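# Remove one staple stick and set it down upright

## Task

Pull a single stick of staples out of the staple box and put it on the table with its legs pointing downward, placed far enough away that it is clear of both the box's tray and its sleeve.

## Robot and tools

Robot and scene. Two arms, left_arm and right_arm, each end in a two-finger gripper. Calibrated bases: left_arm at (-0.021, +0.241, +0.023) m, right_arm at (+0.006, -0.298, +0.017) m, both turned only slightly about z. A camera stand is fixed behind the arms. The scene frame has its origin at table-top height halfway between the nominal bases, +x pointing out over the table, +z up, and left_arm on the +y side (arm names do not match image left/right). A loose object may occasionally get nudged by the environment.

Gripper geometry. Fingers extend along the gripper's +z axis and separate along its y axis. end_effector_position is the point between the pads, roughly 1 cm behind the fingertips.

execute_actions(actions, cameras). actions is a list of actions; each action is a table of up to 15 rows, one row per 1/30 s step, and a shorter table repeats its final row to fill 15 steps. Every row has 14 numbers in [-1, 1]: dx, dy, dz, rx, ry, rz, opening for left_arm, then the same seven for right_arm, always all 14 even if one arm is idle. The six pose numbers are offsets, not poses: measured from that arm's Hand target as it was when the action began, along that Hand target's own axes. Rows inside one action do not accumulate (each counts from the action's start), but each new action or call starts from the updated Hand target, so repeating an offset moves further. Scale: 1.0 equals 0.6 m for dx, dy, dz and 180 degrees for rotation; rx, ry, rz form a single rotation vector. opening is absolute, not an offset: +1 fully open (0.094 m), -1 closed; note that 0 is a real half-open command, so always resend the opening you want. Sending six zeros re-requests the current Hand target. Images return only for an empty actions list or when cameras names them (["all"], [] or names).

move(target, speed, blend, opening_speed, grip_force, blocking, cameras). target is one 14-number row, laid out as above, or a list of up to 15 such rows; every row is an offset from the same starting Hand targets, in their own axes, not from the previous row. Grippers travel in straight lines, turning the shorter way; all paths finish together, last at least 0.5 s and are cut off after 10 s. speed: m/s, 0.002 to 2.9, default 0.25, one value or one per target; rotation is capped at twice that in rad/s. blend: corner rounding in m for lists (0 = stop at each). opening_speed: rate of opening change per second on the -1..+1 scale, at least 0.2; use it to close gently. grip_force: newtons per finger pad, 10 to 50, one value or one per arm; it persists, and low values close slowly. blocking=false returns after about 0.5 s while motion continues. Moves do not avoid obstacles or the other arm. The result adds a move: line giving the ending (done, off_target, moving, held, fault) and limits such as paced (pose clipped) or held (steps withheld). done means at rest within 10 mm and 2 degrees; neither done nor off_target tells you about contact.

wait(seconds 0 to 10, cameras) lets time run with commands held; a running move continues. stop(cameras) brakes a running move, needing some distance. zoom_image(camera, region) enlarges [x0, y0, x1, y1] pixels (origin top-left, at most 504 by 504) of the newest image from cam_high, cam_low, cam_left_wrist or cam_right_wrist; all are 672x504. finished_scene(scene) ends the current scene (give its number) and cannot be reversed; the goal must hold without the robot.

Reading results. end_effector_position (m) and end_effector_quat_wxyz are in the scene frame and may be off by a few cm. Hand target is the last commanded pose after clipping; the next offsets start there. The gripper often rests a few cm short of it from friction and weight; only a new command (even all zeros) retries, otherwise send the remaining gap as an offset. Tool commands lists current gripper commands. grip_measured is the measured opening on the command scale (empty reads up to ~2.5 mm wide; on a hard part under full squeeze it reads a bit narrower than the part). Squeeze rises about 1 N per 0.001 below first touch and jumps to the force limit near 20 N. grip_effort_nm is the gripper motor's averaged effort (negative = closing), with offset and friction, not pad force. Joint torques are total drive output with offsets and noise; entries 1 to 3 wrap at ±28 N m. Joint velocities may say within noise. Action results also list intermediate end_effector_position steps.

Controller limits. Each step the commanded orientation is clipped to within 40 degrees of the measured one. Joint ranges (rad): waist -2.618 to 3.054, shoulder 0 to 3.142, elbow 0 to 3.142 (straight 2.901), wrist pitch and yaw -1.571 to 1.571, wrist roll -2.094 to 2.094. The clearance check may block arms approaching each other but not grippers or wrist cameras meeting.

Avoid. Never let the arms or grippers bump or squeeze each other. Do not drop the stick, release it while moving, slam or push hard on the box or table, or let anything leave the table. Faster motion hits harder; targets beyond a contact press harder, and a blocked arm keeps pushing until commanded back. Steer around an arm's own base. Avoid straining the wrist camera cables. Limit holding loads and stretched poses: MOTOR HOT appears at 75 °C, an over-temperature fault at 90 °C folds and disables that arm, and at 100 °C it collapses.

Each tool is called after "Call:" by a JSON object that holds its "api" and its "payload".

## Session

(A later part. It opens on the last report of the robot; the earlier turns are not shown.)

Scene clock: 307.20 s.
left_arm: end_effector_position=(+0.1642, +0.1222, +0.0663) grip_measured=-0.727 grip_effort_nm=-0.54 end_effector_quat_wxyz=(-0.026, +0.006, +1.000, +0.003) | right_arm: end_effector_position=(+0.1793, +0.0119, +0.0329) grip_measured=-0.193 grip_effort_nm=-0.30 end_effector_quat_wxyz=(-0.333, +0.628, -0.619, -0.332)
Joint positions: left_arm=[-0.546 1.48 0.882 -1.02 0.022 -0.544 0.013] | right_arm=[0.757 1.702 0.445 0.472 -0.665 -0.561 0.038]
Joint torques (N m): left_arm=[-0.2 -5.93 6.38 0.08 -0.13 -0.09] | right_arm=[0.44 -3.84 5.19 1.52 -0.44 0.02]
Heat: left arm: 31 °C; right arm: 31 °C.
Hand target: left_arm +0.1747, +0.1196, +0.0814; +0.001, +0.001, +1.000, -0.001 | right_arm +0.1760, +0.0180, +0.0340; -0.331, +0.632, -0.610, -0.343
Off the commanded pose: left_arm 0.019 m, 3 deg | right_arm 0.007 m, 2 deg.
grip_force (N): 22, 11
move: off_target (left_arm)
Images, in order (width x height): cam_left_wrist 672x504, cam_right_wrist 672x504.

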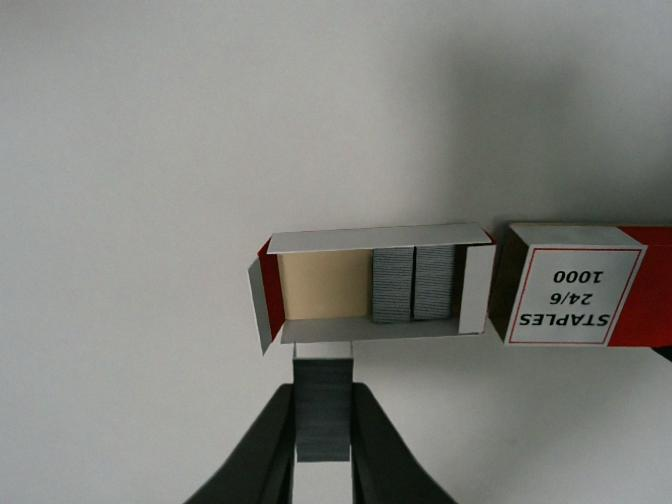

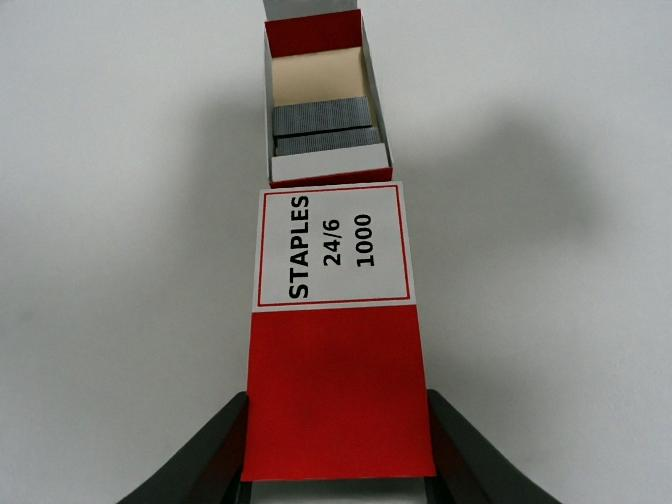

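Call:
{"api": "move", "payload": {"target": [[-0.275,0.147,0.0,0,0,0,-0.85,0,0,0,0,0,0,-0.25],[-0.275,0.147,0.086,0,0,0,-0.85,0,0,0,0,0,0,0.3]], "speed": 0.13, "cameras": ["cam_left_wrist","cam_low"]}}

Call:
{"api": "zoom_image", "payload": {"camera": "cam_low", "region": [430, 165, 500, 235]}}

Scene clock: 314.27 s.
left_arm: end_effector_position=(+0.3330, +0.2082, +0.0309) grip_measured=-0.727 grip_effort_nm=-0.53 end_effector_quat_wxyz=(-0.013, -0.010, +1.000, -0.002) | right_arm: end_effector_position=(+0.1793, +0.0119, +0.0329) grip_measured=+0.298 grip_effort_nm=0.12 end_effector_quat_wxyz=(-0.334, +0.629, -0.618, -0.332)
Joint positions: left_arm=[-0.081 2.004 1.356 -0.948 0.006 -0.112 0.013] | right_arm=[0.757 1.702 0.445 0.472 -0.665 -0.564 0.061]
Joint torques (N m): left_arm=[0.23 -7.57 3.32 0.64 -0.03 0.11] | right_arm=[0.44 -3.82 5.19 1.53 -0.44 0.02]
Heat: left arm: 32 °C; right arm: 31 °C.
Hand target: left_arm +0.3399, +0.2075, +0.0300; +0.001, +0.001, +1.000, -0.001 | right_arm +0.1760, +0.0180, +0.0340; -0.331, +0.632, -0.610, -0.343
Off the commanded pose: left_arm 0.007 m, 2 deg | right_arm 0.007 m, 2 deg.
grip_force (N): 22, 11
move: done
Images, in order (width x height): cam_low 672x504, cam_left_wrist 672x504.

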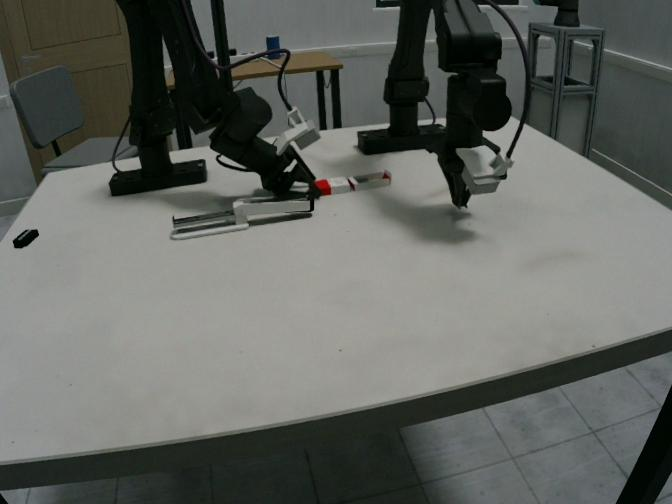

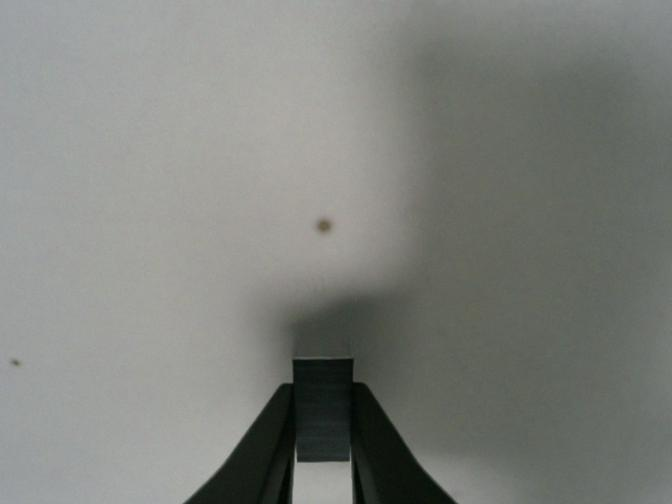

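Scaled by 7.200 from the camera's 672x504 image, which has a finer 960x720 frame.

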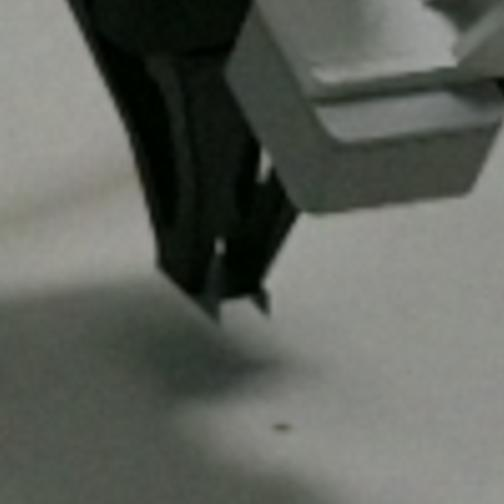

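Call:
{"api": "move", "payload": {"target": [0,0,0.0165,0,0,0,-0.85,-0.04,0,-0.15,0,0,0,0.3], "speed": 0.08, "cameras": ["cam_low"]}}

Call:
{"api": "zoom_image", "payload": {"camera": "cam_low", "region": [430, 165, 500, 235]}}

Call:
{"api": "move", "payload": {"target": [0,0,0.0075,0,0,0,-0.85,0,0,0,0,0,0,0.3], "speed": 0.02, "cameras": ["cam_low","cam_left_wrist"]}}

Call:
{"api": "zoom_image", "payload": {"camera": "cam_low", "region": [430, 165, 500, 235]}}

Scene clock: 320.63 s.
left_arm: end_effector_position=(+0.3353, +0.2080, +0.0242) grip_measured=-0.727 grip_effort_nm=-0.53 end_effector_quat_wxyz=(-0.008, -0.010, +1.000, -0.002) | right_arm: end_effector_position=(+0.1809, -0.0495, +0.0860) grip_measured=+0.298 grip_effort_nm=0.12 end_effector_quat_wxyz=(-0.323, +0.625, -0.632, -0.326)
Joint positions: left_arm=[-0.081 2.014 1.34 -0.913 0.006 -0.112 0.013] | right_arm=[0.539 1.32 0.474 -0.111 -0.784 -0.778 0.061]
Joint torques (N m): left_arm=[0.32 -7.17 2.95 0.65 -0.03 0.11] | right_arm=[-0.49 -4.86 8.38 0.84 -0.89 -0.18]
Heat: left arm: 31 °C; right arm: 32 °C.
Hand target: left_arm +0.3399, +0.2075, +0.0201; +0.001, +0.001, +1.000, -0.001 | right_arm +0.1781, -0.0443, +0.1032; -0.331, +0.632, -0.610, -0.343
Off the commanded pose: left_arm 0.006 m, 2 deg | right_arm 0.018 m, 3 deg.
grip_force (N): 22, 11
move: off_target (right_arm)
Images, in order (width x height): cam_low 672x504.

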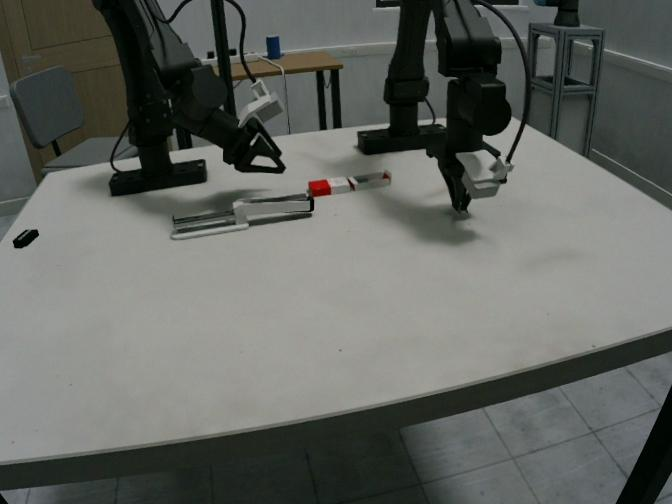

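Scaled by 7.200 from the camera's 672x504 image, which has a finer 960x720 frame.

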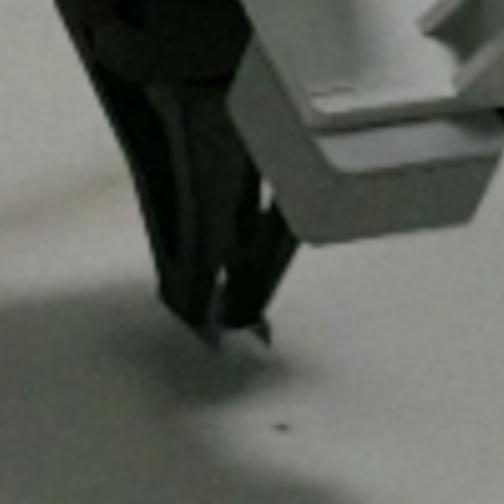

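Scene clock: 321.73 s.
left_arm: end_effector_position=(+0.3349, +0.2080, +0.0195) grip_measured=-0.727 grip_effort_nm=-0.54 end_effector_quat_wxyz=(-0.009, -0.010, +1.000, -0.002) | right_arm: end_effector_position=(+0.1805, -0.0495, +0.0860) grip_measured=+0.298 grip_effort_nm=0.12 end_effector_quat_wxyz=(-0.323, +0.625, -0.631, -0.326)
Joint positions: left_arm=[-0.081 2.021 1.331 -0.897 0.006 -0.112 0.013] | right_arm=[0.539 1.32 0.474 -0.112 -0.786 -0.779 0.061]
Joint torques (N m): left_arm=[0.27 -7.13 3.08 0.64 -0.08 0.11] | right_arm=[-0.47 -4.83 8.43 0.82 -0.89 -0.19]
Heat: left arm: 31 °C; right arm: 32 °C.
Hand target: left_arm +0.3399, +0.2075, +0.0156; +0.001, +0.001, +1.000, -0.001 | right_arm +0.1781, -0.0443, +0.1032; -0.331, +0.632, -0.610, -0.343
Off the commanded pose: left_arm 0.006 m, 2 deg | right_arm 0.018 m, 3 deg.
grip_force (N): 22, 11
move: off_target (right_arm)
Images, in order (width x height): cam_low 672x504, cam_left_wrist 672x504.

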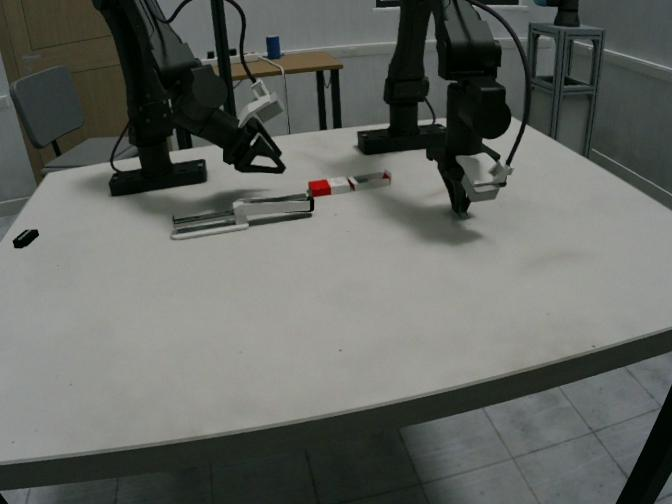

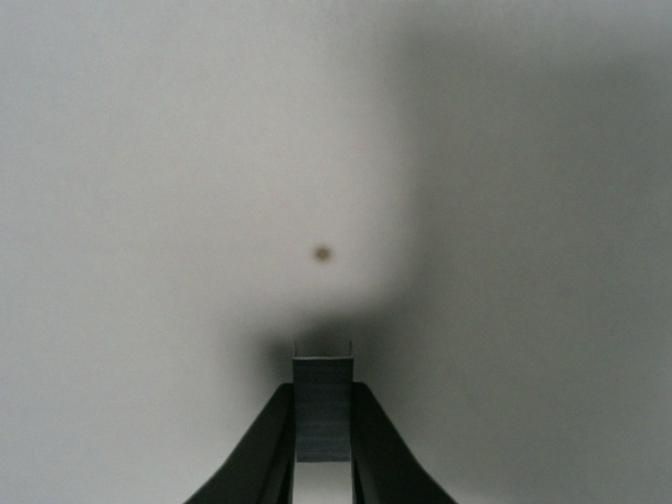

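Scaled by 7.200 from the camera's 672x504 image, which has a finer 960x720 frame.

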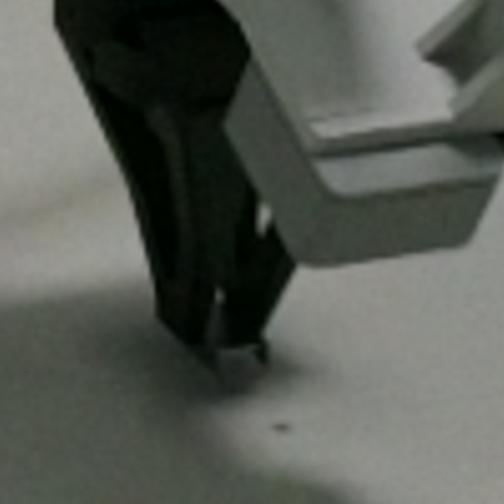

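Call:
{"api": "move", "payload": {"target": [0,0,0.005,0,0,0,-0.85,0,0,0,0,0,0,0.3], "speed": 0.02, "cameras": ["cam_low"]}}

Call:
{"api": "zoom_image", "payload": {"camera": "cam_low", "region": [430, 165, 500, 235]}}

Call:
{"api": "move", "payload": {"target": [0,0,0.005,0,0,0,-0.85,0,0,0,0,0,0,0.3], "speed": 0.02, "cameras": ["cam_low","cam_left_wrist"]}}

Call:
{"api": "zoom_image", "payload": {"camera": "cam_low", "region": [430, 165, 500, 235]}}

Scene clock: 326.60 s.
left_arm: end_effector_position=(+0.3372, +0.2078, +0.0194) grip_measured=-0.727 grip_effort_nm=-0.54 end_effector_quat_wxyz=(-0.004, -0.010, +1.000, -0.003) | right_arm: end_effector_position=(+0.1805, -0.0495, +0.0860) grip_measured=+0.298 grip_effort_nm=0.12 end_effector_quat_wxyz=(-0.323, +0.625, -0.631, -0.326)
Joint positions: left_arm=[-0.081 2.021 1.331 -0.888 0.006 -0.112 0.013] | right_arm=[0.539 1.32 0.474 -0.112 -0.786 -0.779 0.061]
Joint torques (N m): left_arm=[0.21 -6.82 2.66 0.66 -0.06 0.09] | right_arm=[-0.47 -4.85 8.43 0.82 -0.88 -0.18]
Heat: left arm: 31 °C; right arm: 32 °C.
Hand target: left_arm +0.3399, +0.2075, +0.0126; +0.001, +0.001, +1.000, -0.001 | right_arm +0.1781, -0.0443, +0.1032; -0.331, +0.632, -0.610, -0.343
Off the commanded pose: left_arm 0.007 m, 1 deg | right_arm 0.018 m, 3 deg.
grip_force (N): 22, 11
move: off_target (right_arm)
Images, in order (width x height): cam_low 672x504.

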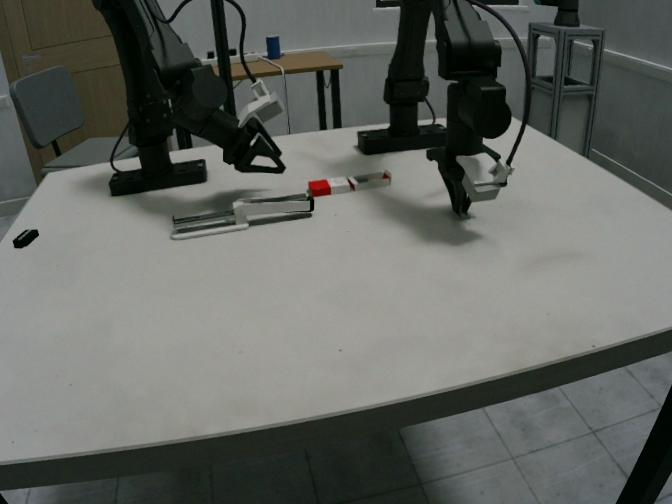

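Scaled by 7.200 from the camera's 672x504 image, which has a finer 960x720 frame.

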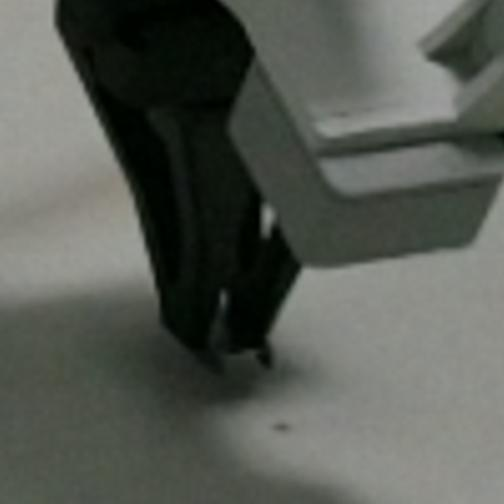

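Scene clock: 327.60 s.
left_arm: end_effector_position=(+0.3349, +0.2080, +0.0148) grip_measured=-0.727 grip_effort_nm=-0.53 end_effector_quat_wxyz=(-0.009, -0.010, +1.000, -0.002) | right_arm: end_effector_position=(+0.1805, -0.0495, +0.0860) grip_measured=+0.298 grip_effort_nm=0.13 end_effector_quat_wxyz=(-0.323, +0.625, -0.631, -0.326)
Joint positions: left_arm=[-0.081 2.029 1.322 -0.881 0.006 -0.112 0.013] | right_arm=[0.539 1.32 0.474 -0.112 -0.786 -0.779 0.061]
Joint torques (N m): left_arm=[0.35 -6.93 2.92 0.65 -0.04 0.1] | right_arm=[-0.49 -4.85 8.43 0.82 -0.89 -0.18]
Heat: left arm: 31 °C; right arm: 33 °C.
Hand target: left_arm +0.3399, +0.2075, +0.0096; +0.001, +0.001, +1.000, -0.001 | right_arm +0.1781, -0.0443, +0.1032; -0.331, +0.632, -0.610, -0.343
Off the commanded pose: left_arm 0.007 m, 2 deg | right_arm 0.018 m, 3 deg.
grip_force (N): 22, 11
move: off_target (right_arm)
Images, in order (width x height): cam_low 672x504, cam_left_wrist 672x504.

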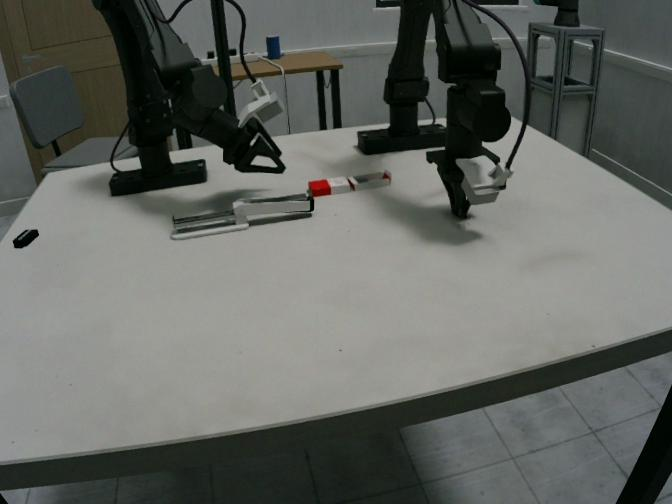

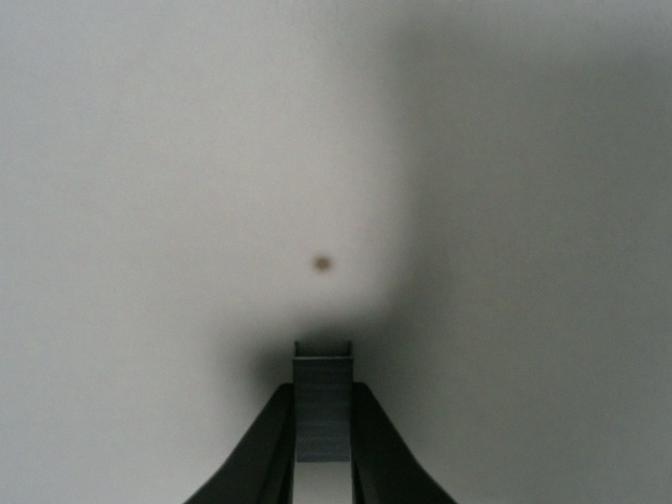

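Scaled by 7.200 from the camera's 672x504 image, which has a finer 960x720 frame.

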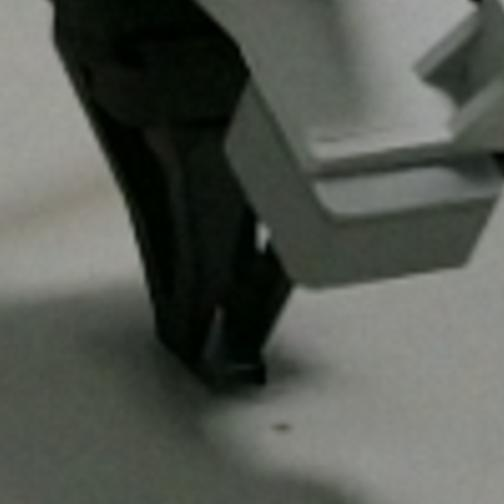

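Call:
{"api": "move", "payload": {"target": [0,0,0.005,0,0,0,-0.85,0,0,0,0,0,0,0.3], "speed": 0.02, "cameras": ["cam_low","cam_left_wrist"]}}

Call:
{"api": "zoom_image", "payload": {"camera": "cam_low", "region": [430, 165, 500, 235]}}

Scene clock: 330.13 s.
left_arm: end_effector_position=(+0.3360, +0.2079, +0.0147) grip_measured=-0.727 grip_effort_nm=-0.53 end_effector_quat_wxyz=(-0.006, -0.010, +1.000, -0.003) | right_arm: end_effector_position=(+0.1805, -0.0495, +0.0860) grip_measured=+0.298 grip_effort_nm=0.12 end_effector_quat_wxyz=(-0.323, +0.625, -0.631, -0.326)
Joint positions: left_arm=[-0.081 2.029 1.322 -0.876 0.006 -0.112 0.013] | right_arm=[0.539 1.32 0.474 -0.112 -0.786 -0.779 0.061]
Joint torques (N m): left_arm=[0.27 -6.48 2.54 0.75 -0.07 0.07] | right_arm=[-0.47 -4.85 8.4 0.82 -0.88 -0.18]
Heat: left arm: 31 °C; right arm: 33 °C.
Hand target: left_arm +0.3399, +0.2075, +0.0066; +0.001, +0.001, +1.000, -0.001 | right_arm +0.1781, -0.0443, +0.1032; -0.331, +0.632, -0.610, -0.343
Off the commanded pose: left_arm 0.009 m, 1 deg | right_arm 0.018 m, 3 deg.
grip_force (N): 22, 11
move: off_target (right_arm)
Images, in order (width x height): cam_low 672x504, cam_left_wrist 672x504.

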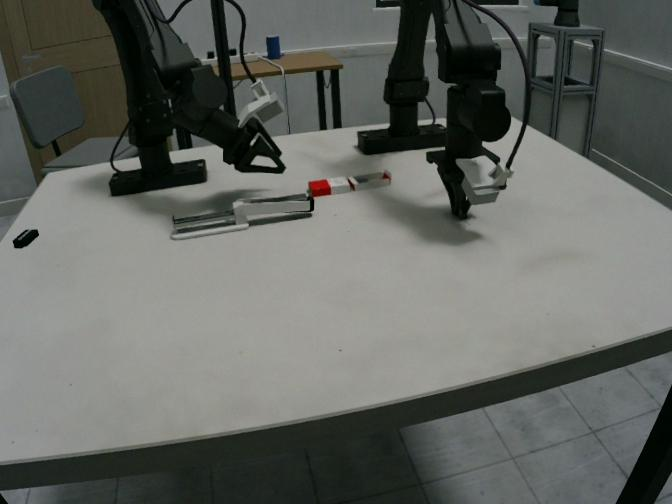

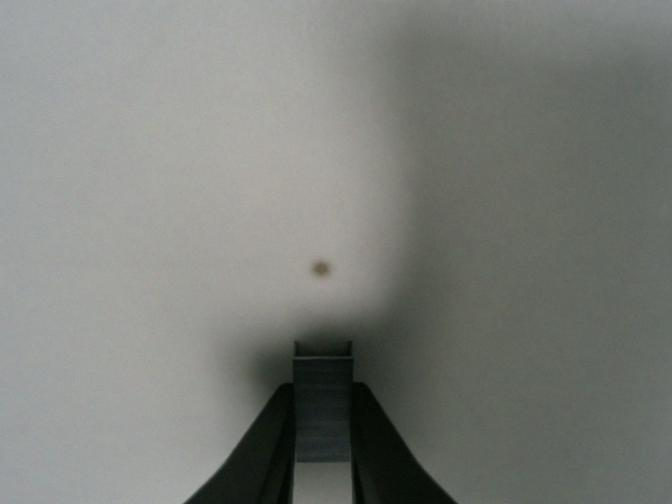

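Scaled by 7.200 from the camera's 672x504 image, which has a finer 960x720 frame.

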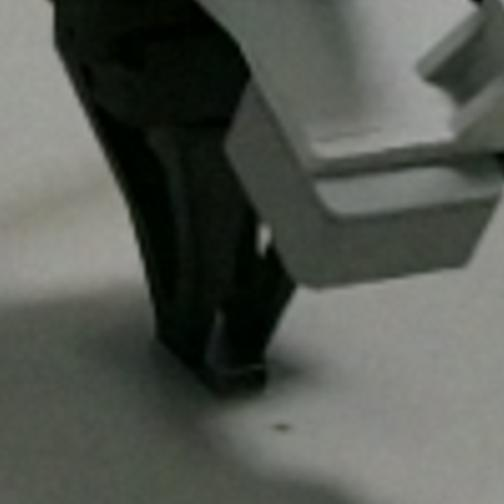

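Call:
{"api": "move", "payload": {"target": [0,0,-0.004,0,0,0,-0.5,0,0,0,0,0,0,0.3], "speed": 0.02, "opening_speed": 0.25}}

Call:
{"api": "move", "payload": {"target": [0,0,-0.15,0,0,0,-0.5,0,0,0,0,0,0,0.3], "speed": 0.08, "cameras": ["cam_low","cam_left_wrist"]}}

Call:
{"api": "zoom_image", "payload": {"camera": "cam_left_wrist", "region": [220, 150, 440, 370]}}

Call:
{"api": "zoom_image", "payload": {"camera": "cam_low", "region": [430, 165, 500, 235]}}

Scene clock: 339.67 s.
left_arm: end_effector_position=(+0.3355, +0.2079, +0.0134) grip_measured=-0.502 grip_effort_nm=0.10 end_effector_quat_wxyz=(-0.008, -0.010, +1.000, -0.002) | right_arm: end_effector_position=(+0.1805, -0.0495, +0.0860) grip_measured=+0.298 grip_effort_nm=0.12 end_effector_quat_wxyz=(-0.323, +0.625, -0.631, -0.326)
Joint positions: left_arm=[-0.081 2.032 1.32 -0.874 0.006 -0.112 0.023] | right_arm=[0.539 1.32 0.474 -0.112 -0.786 -0.779 0.061]
Joint torques (N m): left_arm=[0.23 -6.99 2.92 0.65 -0.1 0.07] | right_arm=[-0.47 -4.85 8.42 0.82 -0.88 -0.19]
Heat: left arm: 31 °C; right arm: 34 °C.
Hand target: left_arm +0.3399, +0.2075, +0.0090; +0.001, +0.001, +1.000, -0.001 | right_arm +0.1781, -0.0443, +0.1032; -0.331, +0.632, -0.610, -0.343
Off the commanded pose: left_arm 0.006 m, 2 deg | right_arm 0.018 m, 3 deg.
grip_force (N): 22, 11
move: off_target (right_arm)

Scene clock: 341.73 s.
left_arm: end_effector_position=(+0.3295, +0.2085, +0.0751) grip_measured=-0.502 grip_effort_nm=0.10 end_effector_quat_wxyz=(-0.032, -0.010, +0.999, +0.000) | right_arm: end_effector_position=(+0.1805, -0.0495, +0.0860) grip_measured=+0.298 grip_effort_nm=0.12 end_effector_quat_wxyz=(-0.323, +0.625, -0.631, -0.326)
Joint positions: left_arm=[-0.081 1.972 1.492 -1.154 0.006 -0.112 0.023] | right_arm=[0.539 1.32 0.474 -0.112 -0.786 -0.779 0.061]
Joint torques (N m): left_arm=[0.35 -11.23 6.39 0.09 -0.02 0.11] | right_arm=[-0.47 -4.83 8.43 0.83 -0.89 -0.18]
Heat: left arm: 31 °C; right arm: 34 °C.
Hand target: left_arm +0.3397, +0.2076, +0.0990; +0.001, +0.001, +1.000, -0.001 | right_arm +0.1781, -0.0443, +0.1032; -0.331, +0.632, -0.610, -0.343
Off the commanded pose: left_arm 0.026 m, 4 deg | right_arm 0.018 m, 3 deg.
grip_force (N): 22, 11
move: off_target (left_arm, right_arm)
Images, in order (width x height): cam_low 672x504, cam_left_wrist 672x504.

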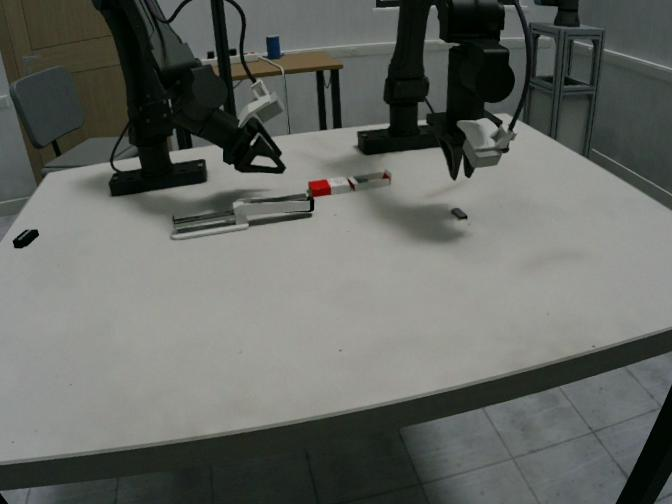

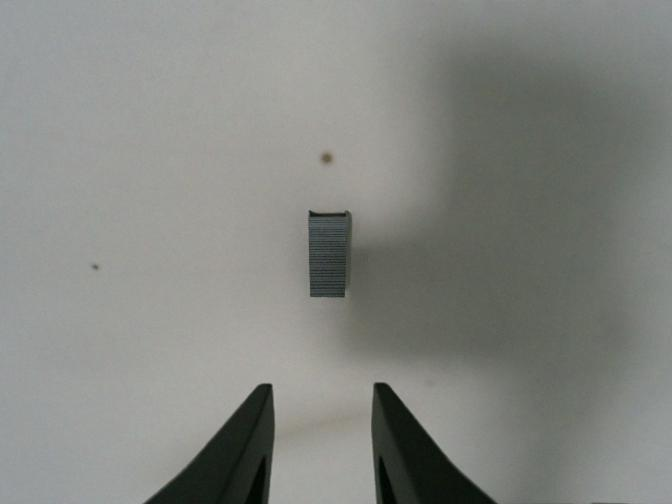

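Scaled by 2.291 from the camera's 672x504 image, which has a finer 960x720 frame.

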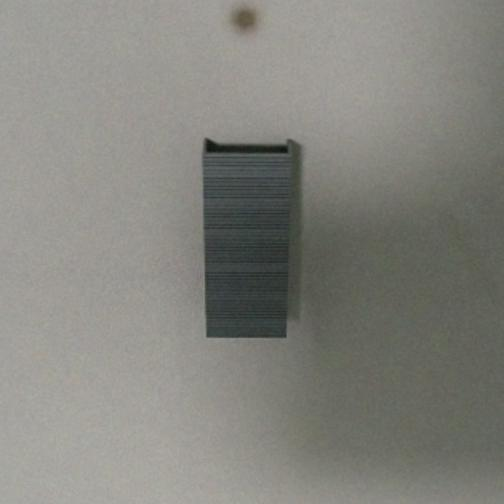

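Scaled by 7.200 from the camera's 672x504 image, which has a finer 960x720 frame.

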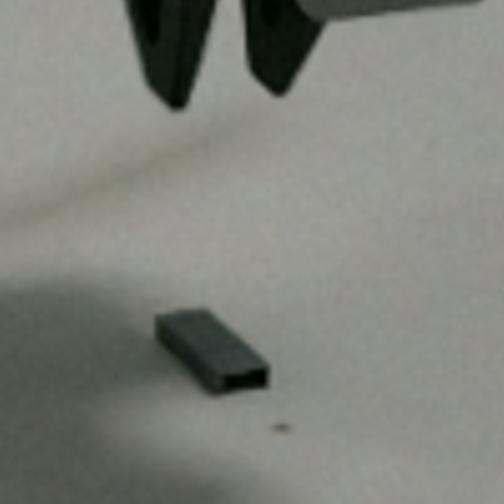

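Call:
{"api": "finished_scene", "payload": {"scene": 2}}

The scene is finished: the task was done.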